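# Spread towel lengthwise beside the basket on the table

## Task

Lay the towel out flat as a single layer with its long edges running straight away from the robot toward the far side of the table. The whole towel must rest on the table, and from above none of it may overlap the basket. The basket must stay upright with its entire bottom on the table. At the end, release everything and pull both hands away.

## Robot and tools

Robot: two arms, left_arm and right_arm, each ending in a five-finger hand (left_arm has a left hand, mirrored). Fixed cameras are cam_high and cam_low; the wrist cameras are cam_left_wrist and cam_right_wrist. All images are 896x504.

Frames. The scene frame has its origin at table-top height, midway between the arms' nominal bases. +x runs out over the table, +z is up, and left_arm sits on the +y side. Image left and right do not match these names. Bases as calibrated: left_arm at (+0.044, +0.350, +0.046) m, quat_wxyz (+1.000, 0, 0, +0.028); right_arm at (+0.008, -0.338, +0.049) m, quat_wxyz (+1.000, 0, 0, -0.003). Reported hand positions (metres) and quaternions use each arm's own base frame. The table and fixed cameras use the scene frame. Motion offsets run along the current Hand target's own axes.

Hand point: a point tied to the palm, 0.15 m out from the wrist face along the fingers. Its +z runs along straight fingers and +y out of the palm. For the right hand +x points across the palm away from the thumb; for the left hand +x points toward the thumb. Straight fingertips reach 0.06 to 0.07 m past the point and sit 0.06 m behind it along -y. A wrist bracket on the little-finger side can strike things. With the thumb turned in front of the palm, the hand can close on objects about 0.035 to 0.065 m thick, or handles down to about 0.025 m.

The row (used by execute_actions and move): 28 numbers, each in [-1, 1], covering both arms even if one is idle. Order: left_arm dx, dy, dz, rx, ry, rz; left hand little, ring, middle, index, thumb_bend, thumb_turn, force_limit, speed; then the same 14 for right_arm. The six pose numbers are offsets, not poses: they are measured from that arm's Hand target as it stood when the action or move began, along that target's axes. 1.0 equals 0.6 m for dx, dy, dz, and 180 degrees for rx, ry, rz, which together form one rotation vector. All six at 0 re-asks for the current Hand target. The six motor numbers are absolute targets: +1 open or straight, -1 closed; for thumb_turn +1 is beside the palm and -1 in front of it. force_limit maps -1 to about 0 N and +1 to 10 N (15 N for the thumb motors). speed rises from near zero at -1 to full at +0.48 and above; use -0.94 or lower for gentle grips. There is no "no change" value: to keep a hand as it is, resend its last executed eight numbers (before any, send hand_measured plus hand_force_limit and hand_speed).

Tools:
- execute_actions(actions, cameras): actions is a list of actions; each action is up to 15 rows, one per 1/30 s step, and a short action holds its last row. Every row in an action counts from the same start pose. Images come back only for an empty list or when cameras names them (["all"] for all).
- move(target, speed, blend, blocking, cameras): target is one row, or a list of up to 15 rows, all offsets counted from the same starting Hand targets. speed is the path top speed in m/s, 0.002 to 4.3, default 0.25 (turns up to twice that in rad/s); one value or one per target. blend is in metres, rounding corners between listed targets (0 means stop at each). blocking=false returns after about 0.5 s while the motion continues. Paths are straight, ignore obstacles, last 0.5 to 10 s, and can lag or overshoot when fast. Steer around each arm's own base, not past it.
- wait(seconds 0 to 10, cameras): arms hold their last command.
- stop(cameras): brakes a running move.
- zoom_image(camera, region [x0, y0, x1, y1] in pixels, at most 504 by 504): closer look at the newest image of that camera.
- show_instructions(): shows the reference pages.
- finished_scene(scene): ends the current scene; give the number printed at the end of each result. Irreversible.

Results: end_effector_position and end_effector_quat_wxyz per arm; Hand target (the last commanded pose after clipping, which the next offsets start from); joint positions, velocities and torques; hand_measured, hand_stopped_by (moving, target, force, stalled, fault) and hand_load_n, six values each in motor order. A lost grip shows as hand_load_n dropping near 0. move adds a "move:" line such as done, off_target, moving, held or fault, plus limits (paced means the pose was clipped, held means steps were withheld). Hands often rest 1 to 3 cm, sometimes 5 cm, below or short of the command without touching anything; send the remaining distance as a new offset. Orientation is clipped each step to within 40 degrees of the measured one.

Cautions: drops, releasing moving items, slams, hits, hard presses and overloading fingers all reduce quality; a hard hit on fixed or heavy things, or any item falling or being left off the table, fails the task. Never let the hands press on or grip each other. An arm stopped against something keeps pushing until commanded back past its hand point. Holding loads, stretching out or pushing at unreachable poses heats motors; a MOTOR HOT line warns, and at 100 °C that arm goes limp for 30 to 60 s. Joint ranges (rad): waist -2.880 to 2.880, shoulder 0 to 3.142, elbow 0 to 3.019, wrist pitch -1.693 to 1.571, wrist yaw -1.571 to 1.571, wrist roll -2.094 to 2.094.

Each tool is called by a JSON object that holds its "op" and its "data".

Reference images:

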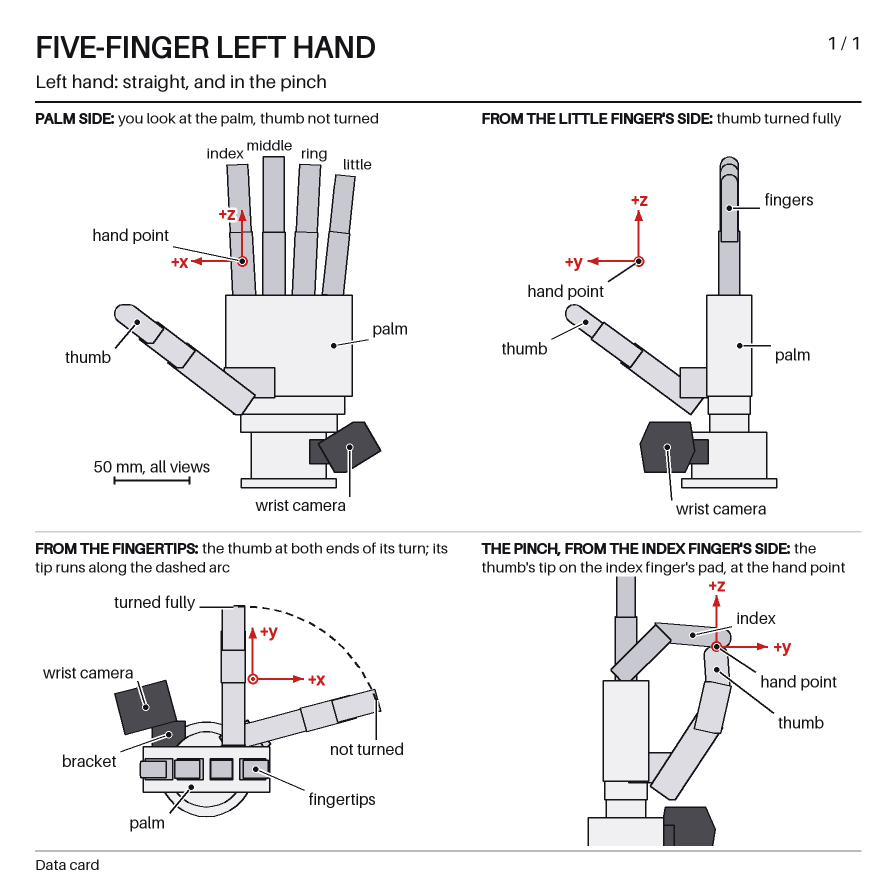

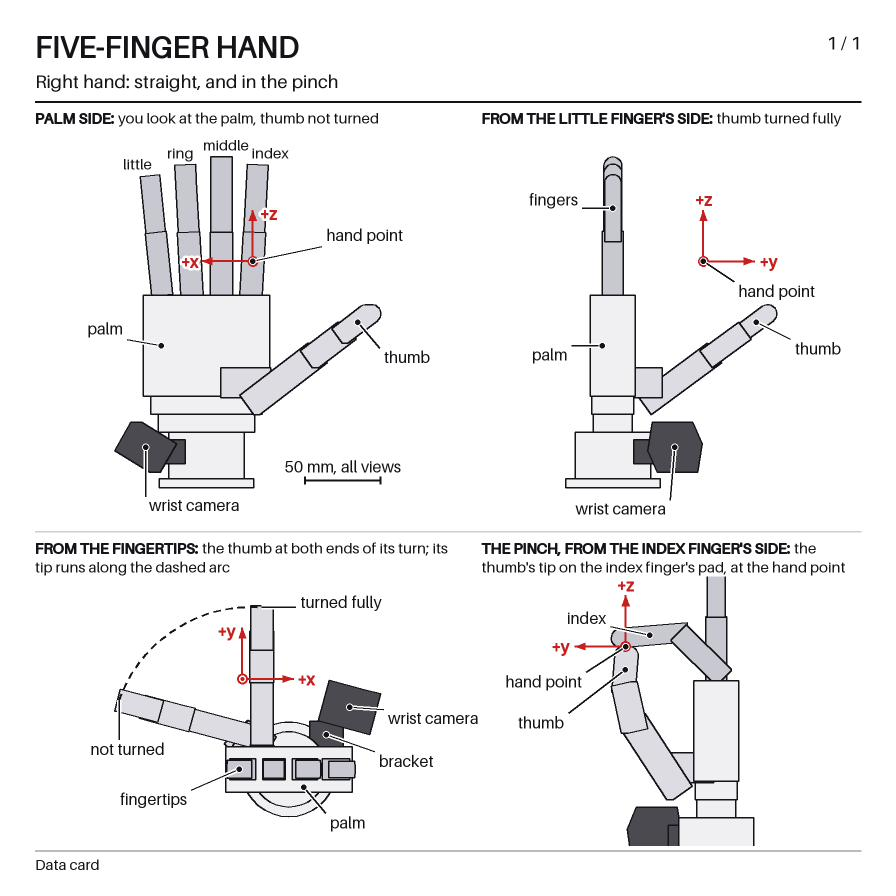

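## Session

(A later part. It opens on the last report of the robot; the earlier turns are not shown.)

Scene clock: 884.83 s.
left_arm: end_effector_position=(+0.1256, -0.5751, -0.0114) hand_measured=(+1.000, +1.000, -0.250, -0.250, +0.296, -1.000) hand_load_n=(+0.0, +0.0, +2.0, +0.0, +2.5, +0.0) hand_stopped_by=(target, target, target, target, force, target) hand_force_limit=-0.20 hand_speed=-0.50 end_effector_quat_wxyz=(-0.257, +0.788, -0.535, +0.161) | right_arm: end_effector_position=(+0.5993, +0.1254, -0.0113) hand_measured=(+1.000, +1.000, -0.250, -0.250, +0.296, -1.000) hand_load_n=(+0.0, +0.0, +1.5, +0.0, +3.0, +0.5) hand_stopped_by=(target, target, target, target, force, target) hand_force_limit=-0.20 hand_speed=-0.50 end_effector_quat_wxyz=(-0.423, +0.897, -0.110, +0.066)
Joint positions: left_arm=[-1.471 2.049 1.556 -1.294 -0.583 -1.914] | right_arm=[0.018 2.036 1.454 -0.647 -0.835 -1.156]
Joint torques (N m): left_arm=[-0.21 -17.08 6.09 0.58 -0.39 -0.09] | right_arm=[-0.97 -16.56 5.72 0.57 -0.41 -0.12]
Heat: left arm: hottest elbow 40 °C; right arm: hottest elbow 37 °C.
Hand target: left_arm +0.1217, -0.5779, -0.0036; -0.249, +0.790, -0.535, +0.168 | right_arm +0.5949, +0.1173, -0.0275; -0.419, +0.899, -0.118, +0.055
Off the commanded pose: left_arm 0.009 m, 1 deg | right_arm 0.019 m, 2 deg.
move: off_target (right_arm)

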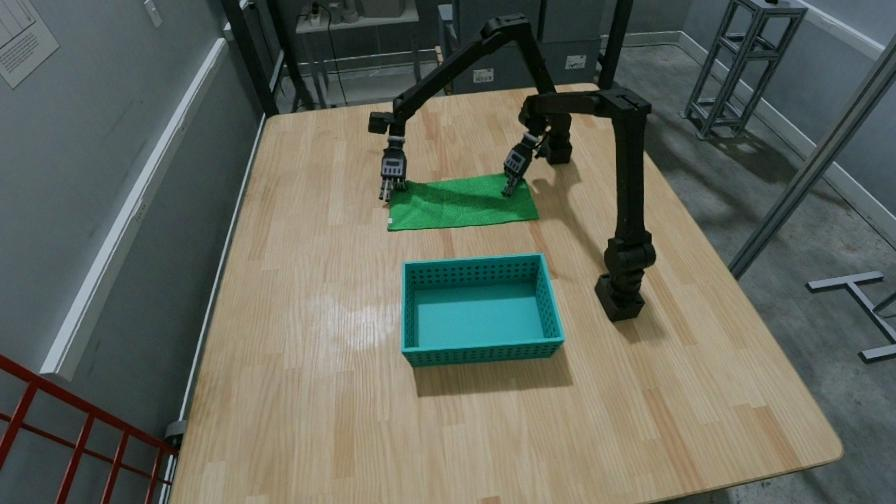

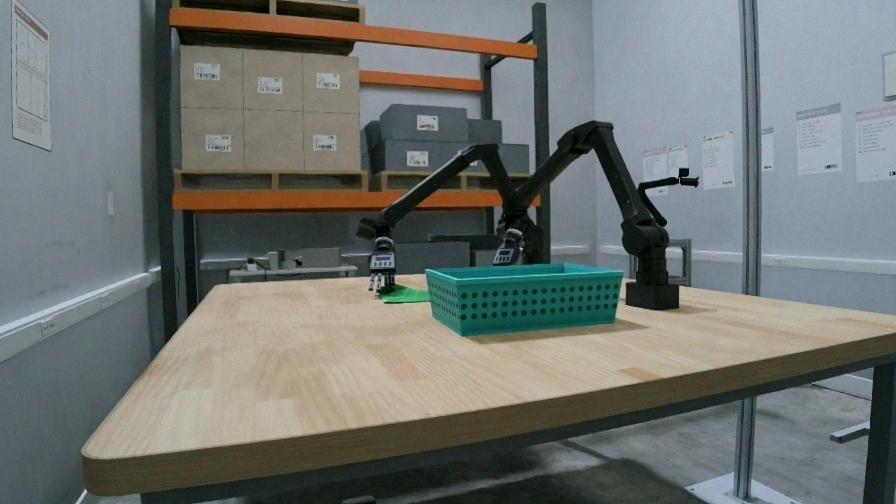

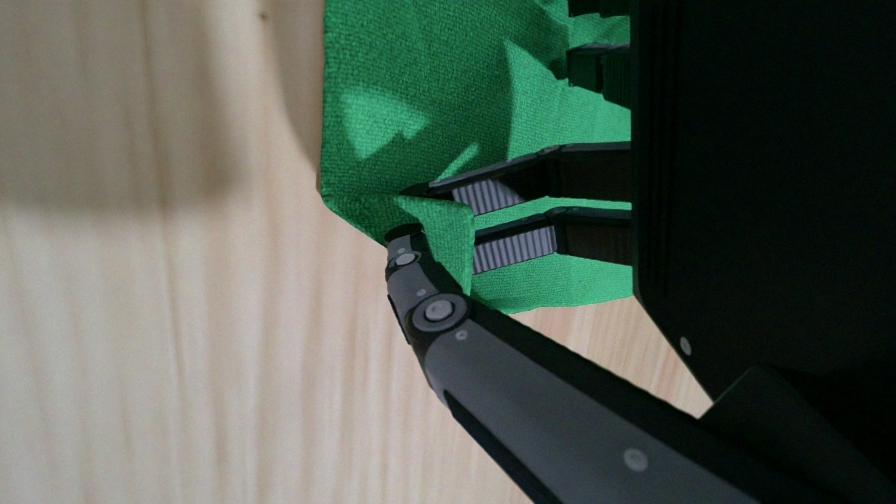

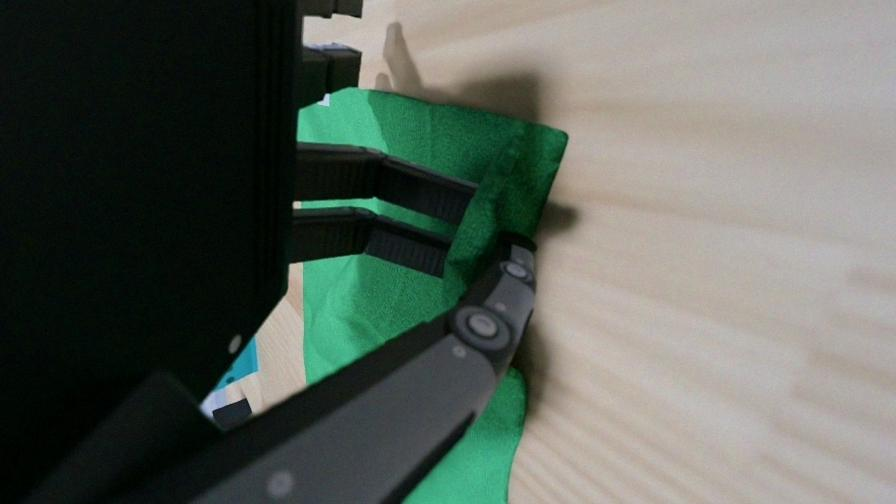

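{"op": "move", "data": {"target": [0,0,0,0,0,0,1,1,-0.25,-0.25,1,-1,-0.2,-0.5,0,-0.0153,-0.0129,0,0,0,1,1,-0.25,-0.25,1,-1,-0.2,-0.5], "cameras": ["all"], "speed": 0.08}}

Scene clock: 907.67 s.
left_arm: end_effector_position=(+0.1256, -0.5751, -0.0114) hand_measured=(+1.000, +1.000, -0.250, -0.250, +1.000, -1.000) hand_load_n=(+0.0, +0.0, +0.0, +0.0, +0.0, +0.0) hand_stopped_by=(target, target, target, target, target, target) hand_force_limit=-0.20 hand_speed=-0.50 end_effector_quat_wxyz=(-0.257, +0.788, -0.535, +0.161) | right_arm: end_effector_position=(+0.5949, +0.1251, -0.0119) hand_measured=(+1.000, +1.000, -0.250, -0.250, +1.000, -1.000) hand_load_n=(+0.0, +0.0, -1.0, +0.0, +0.0, +0.0) hand_stopped_by=(target, target, target, target, target, target) hand_force_limit=-0.20 hand_speed=-0.50 end_effector_quat_wxyz=(-0.422, +0.898, -0.111, +0.059)
Joint positions: left_arm=[-1.471 2.049 1.556 -1.294 -0.583 -1.914] | right_arm=[0.018 2.036 1.454 -0.666 -0.835 -1.162]
Joint torques (N m): left_arm=[-0.21 -17.26 6.05 0.58 -0.39 -0.08] | right_arm=[-0.85 -17.85 6.31 0.32 -0.41 -0.09]
Heat: left arm: hottest elbow 38 °C; right arm: hottest elbow 36 °C.
Hand target: left_arm +0.1217, -0.5779, -0.0036; -0.249, +0.790, -0.535, +0.168 | right_arm +0.5949, +0.1172, -0.0155; -0.419, +0.899, -0.118, +0.056
Off the commanded pose: left_arm 0.009 m, 1 deg | right_arm 0.009 m, 1 deg.
move: done

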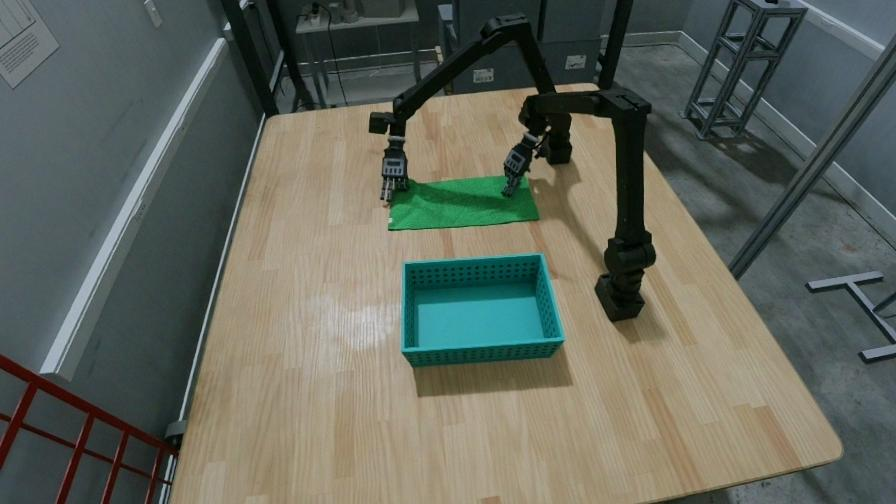

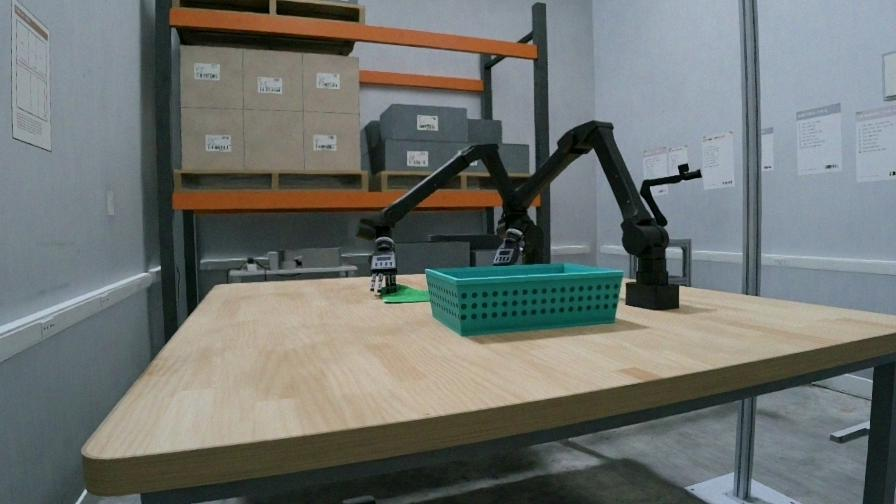

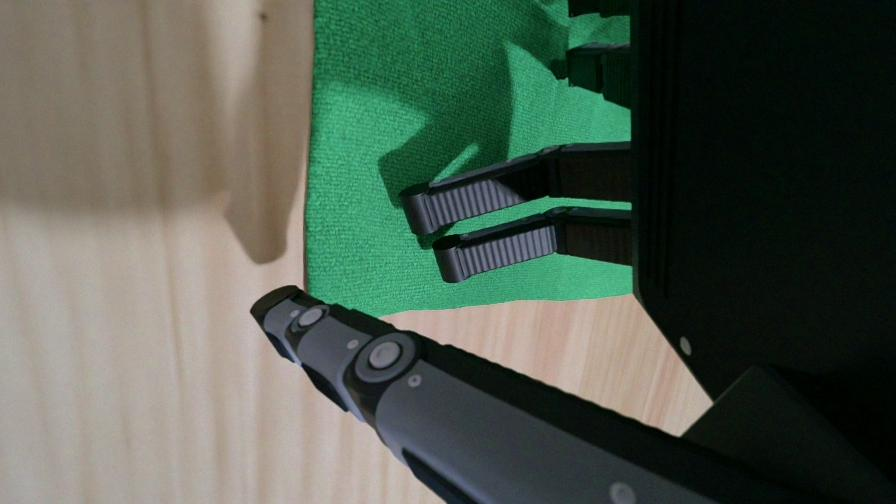

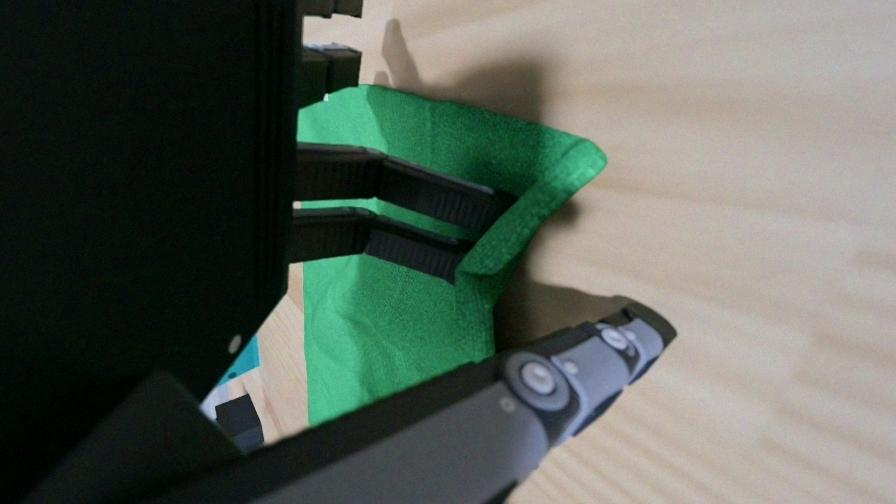

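{"op": "move", "data": {"target": [0,-0.0955,-0.1368,0,0,0,1,1,-0.25,-0.25,1,-1,-0.2,-0.5,0,0.013,-0.0543,0,0,0,1,1,-0.25,-0.25,1,-1,-0.2,-0.5], "cameras": ["cam_high","cam_right_wrist"], "speed": 0.08}}

Scene clock: 922.13 s.
left_arm: end_effector_position=(+0.1240, -0.5589, +0.0210) hand_measured=(+1.000, +1.000, -0.250, -0.250, +1.000, -1.000) hand_load_n=(+0.0, +0.0, +0.0, +0.0, +0.0, +0.0) hand_stopped_by=(target, target, target, target, target, target) hand_force_limit=-0.20 hand_speed=-0.50 end_effector_quat_wxyz=(-0.269, +0.784, -0.538, +0.152) | right_arm: end_effector_position=(+0.5873, +0.1086, -0.0116) hand_measured=(+1.000, +1.000, -0.250, -0.250, +1.000, -1.000) hand_load_n=(+0.0, +0.0, -0.5, +0.0, +0.0, +0.0) hand_stopped_by=(target, target, target, target, target, target) hand_force_limit=-0.20 hand_speed=-0.50 end_effector_quat_wxyz=(-0.421, +0.898, -0.116, +0.049)
Joint positions: left_arm=[-1.471 1.992 1.556 -1.382 -0.583 -1.914] | right_arm=[-0.011 2.034 1.454 -0.72 -0.844 -1.201]
Joint torques (N m): left_arm=[0.26 -15.15 6.79 0.47 -0.4 -0.05] | right_arm=[-1.14 -19.14 6.11 0.36 -0.39 -0.1]
Heat: left arm: hottest elbow 37 °C; right arm: hottest elbow 36 °C.
Hand target: left_arm +0.1241, -0.5600, +0.0188; -0.268, +0.785, -0.538, +0.152 (not the last commanded pose) | right_arm +0.5899, +0.0989, -0.0061; -0.419, +0.898, -0.118, +0.056 (not the last commanded pose)
Off the commanded pose: left_arm 0.078 m, 3 deg | right_arm 0.023 m, 1 deg.
move: held (left_arm; a check stopped the path), off_target (right_arm; braked when a check withheld steps of left_arm); limits=held
pose unreachable (left arm): on one or more control steps of this call, first in action 0 (counted from 0), this arm could not follow its commanded pose, so it was not sent that pose on those steps. It may still have moved: this result reports where it is.
cause: moving toward the commanded pose would bring a part of the arm too close to another arm (a part of this arm just beyond joint 4 (wrist pitch) and a part of the right arm just beyond its joint 2 (shoulder), 18 mm apart when this arm was first held).
Images, in order (width x height): cam_high 896x504, cam_right_wrist 896x504.

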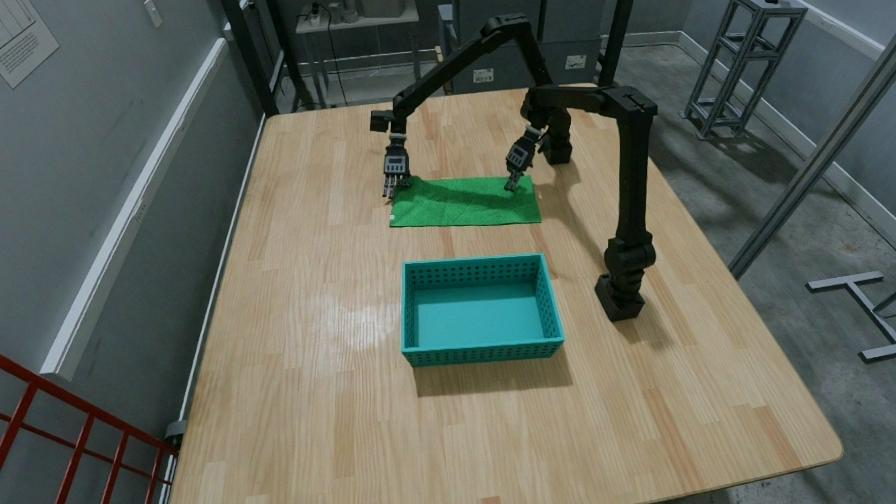

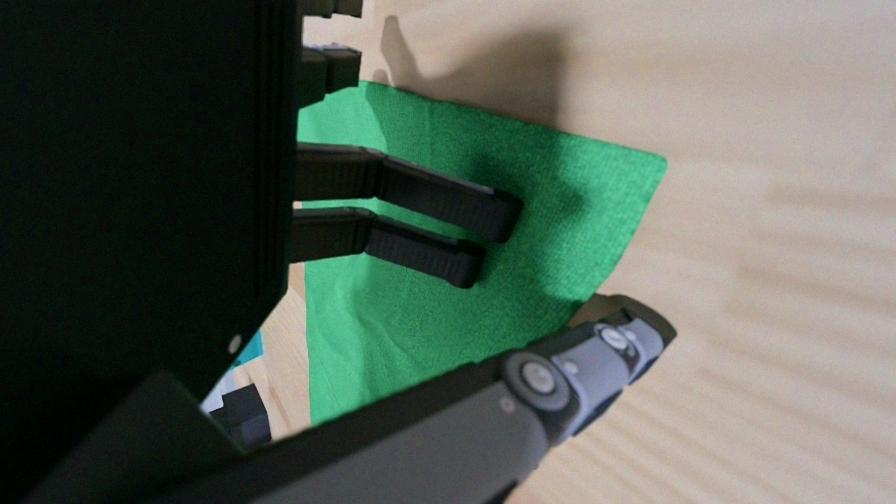

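{"op": "move", "data": {"target": [[-0.0976,-0.0863,-0.0555,0,0,0,1,1,-0.25,-0.25,1,-1,-0.2,-0.5,0,-0.1277,-0.1072,0,0,0,1,1,-0.25,-0.25,1,-1,-0.2,-0.5],[-0.3712,-0.3747,-0.1192,0,0,0,1,1,-0.25,-0.25,1,-1,-0.2,-0.5,-0.2573,-0.07,-0.487,0,0,0,1,1,-0.25,-0.25,1,-1,-0.2,-0.5]], "cameras": ["cam_high","cam_low","cam_right_wrist","cam_left_wrist"], "speed": 0.12, "blend": 0.03}}

Scene clock: 948.17 s.
left_arm: end_effector_position=(+0.1724, -0.3170, +0.2193) hand_measured=(+1.000, +1.000, -0.250, -0.250, +1.000, -1.000) hand_load_n=(+0.0, +0.0, +0.0, +0.0, +0.0, +0.0) hand_stopped_by=(target, target, target, target, target, target) hand_force_limit=-0.20 hand_speed=-0.50 end_effector_quat_wxyz=(-0.264, +0.785, -0.539, +0.157) | right_arm: end_effector_position=(+0.3933, -0.0485, +0.2109) hand_measured=(+1.000, +1.000, -0.250, -0.250, +1.000, -1.000) hand_load_n=(+0.0, +0.0, +0.0, +0.0, +0.0, +0.0) hand_stopped_by=(target, target, target, target, target, target) hand_force_limit=-0.20 hand_speed=-0.50 end_effector_quat_wxyz=(-0.420, +0.898, -0.118, +0.053)
Joint positions: left_arm=[-1.255 1.234 1.172 -1.593 -0.619 -1.65] | right_arm=[-0.39 1.499 1.345 -1.577 -0.863 -1.774]
Joint torques (N m): left_arm=[1.32 -7.88 7.24 0.2 -0.51 0.01] | right_arm=[-0.67 -12.28 6.24 -0.24 -0.47 -0.11]
Heat: left arm: hottest elbow 36 °C; right arm: hottest elbow 36 °C.
Hand target: left_arm +0.1743, -0.3098, +0.2190; -0.268, +0.785, -0.538, +0.152 | right_arm +0.3897, -0.0514, +0.2137; -0.419, +0.899, -0.118, +0.055
Off the commanded pose: left_arm 0.007 m, 1 deg | right_arm 0.005 m, 0 deg.
move: done

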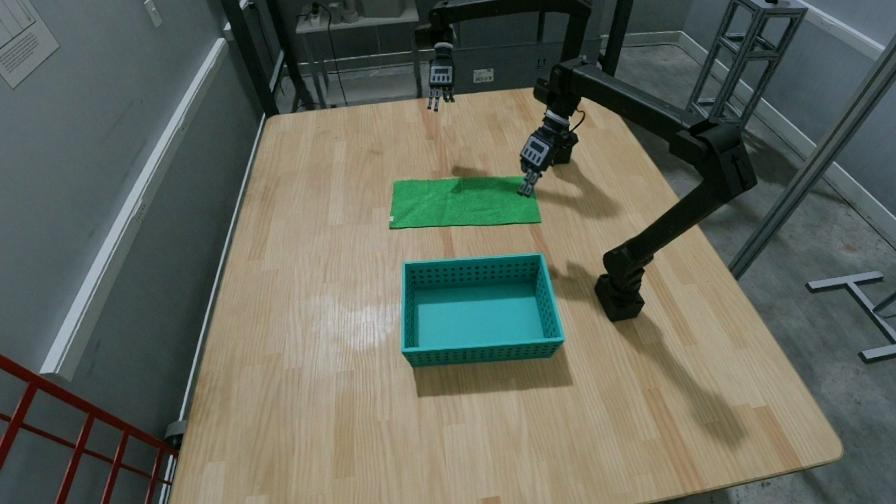

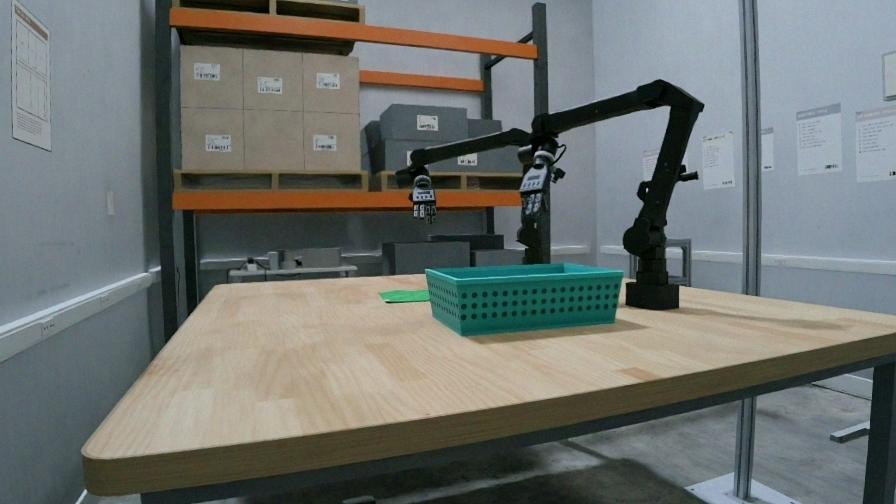

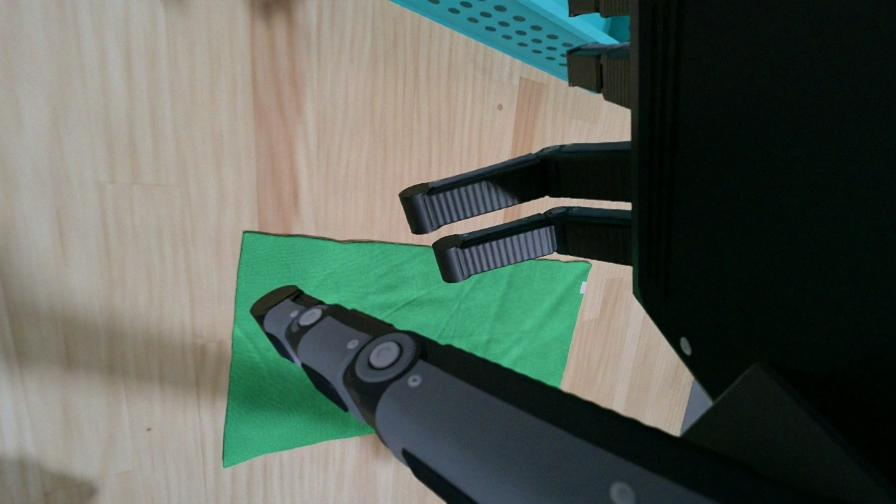

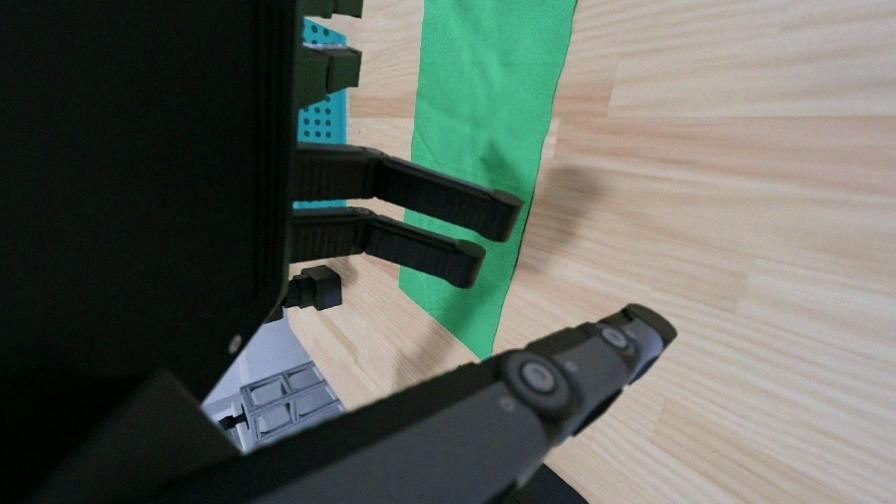

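{"op": "finished_scene", "data": {"scene": 1}}

The scene is finished: the task was done.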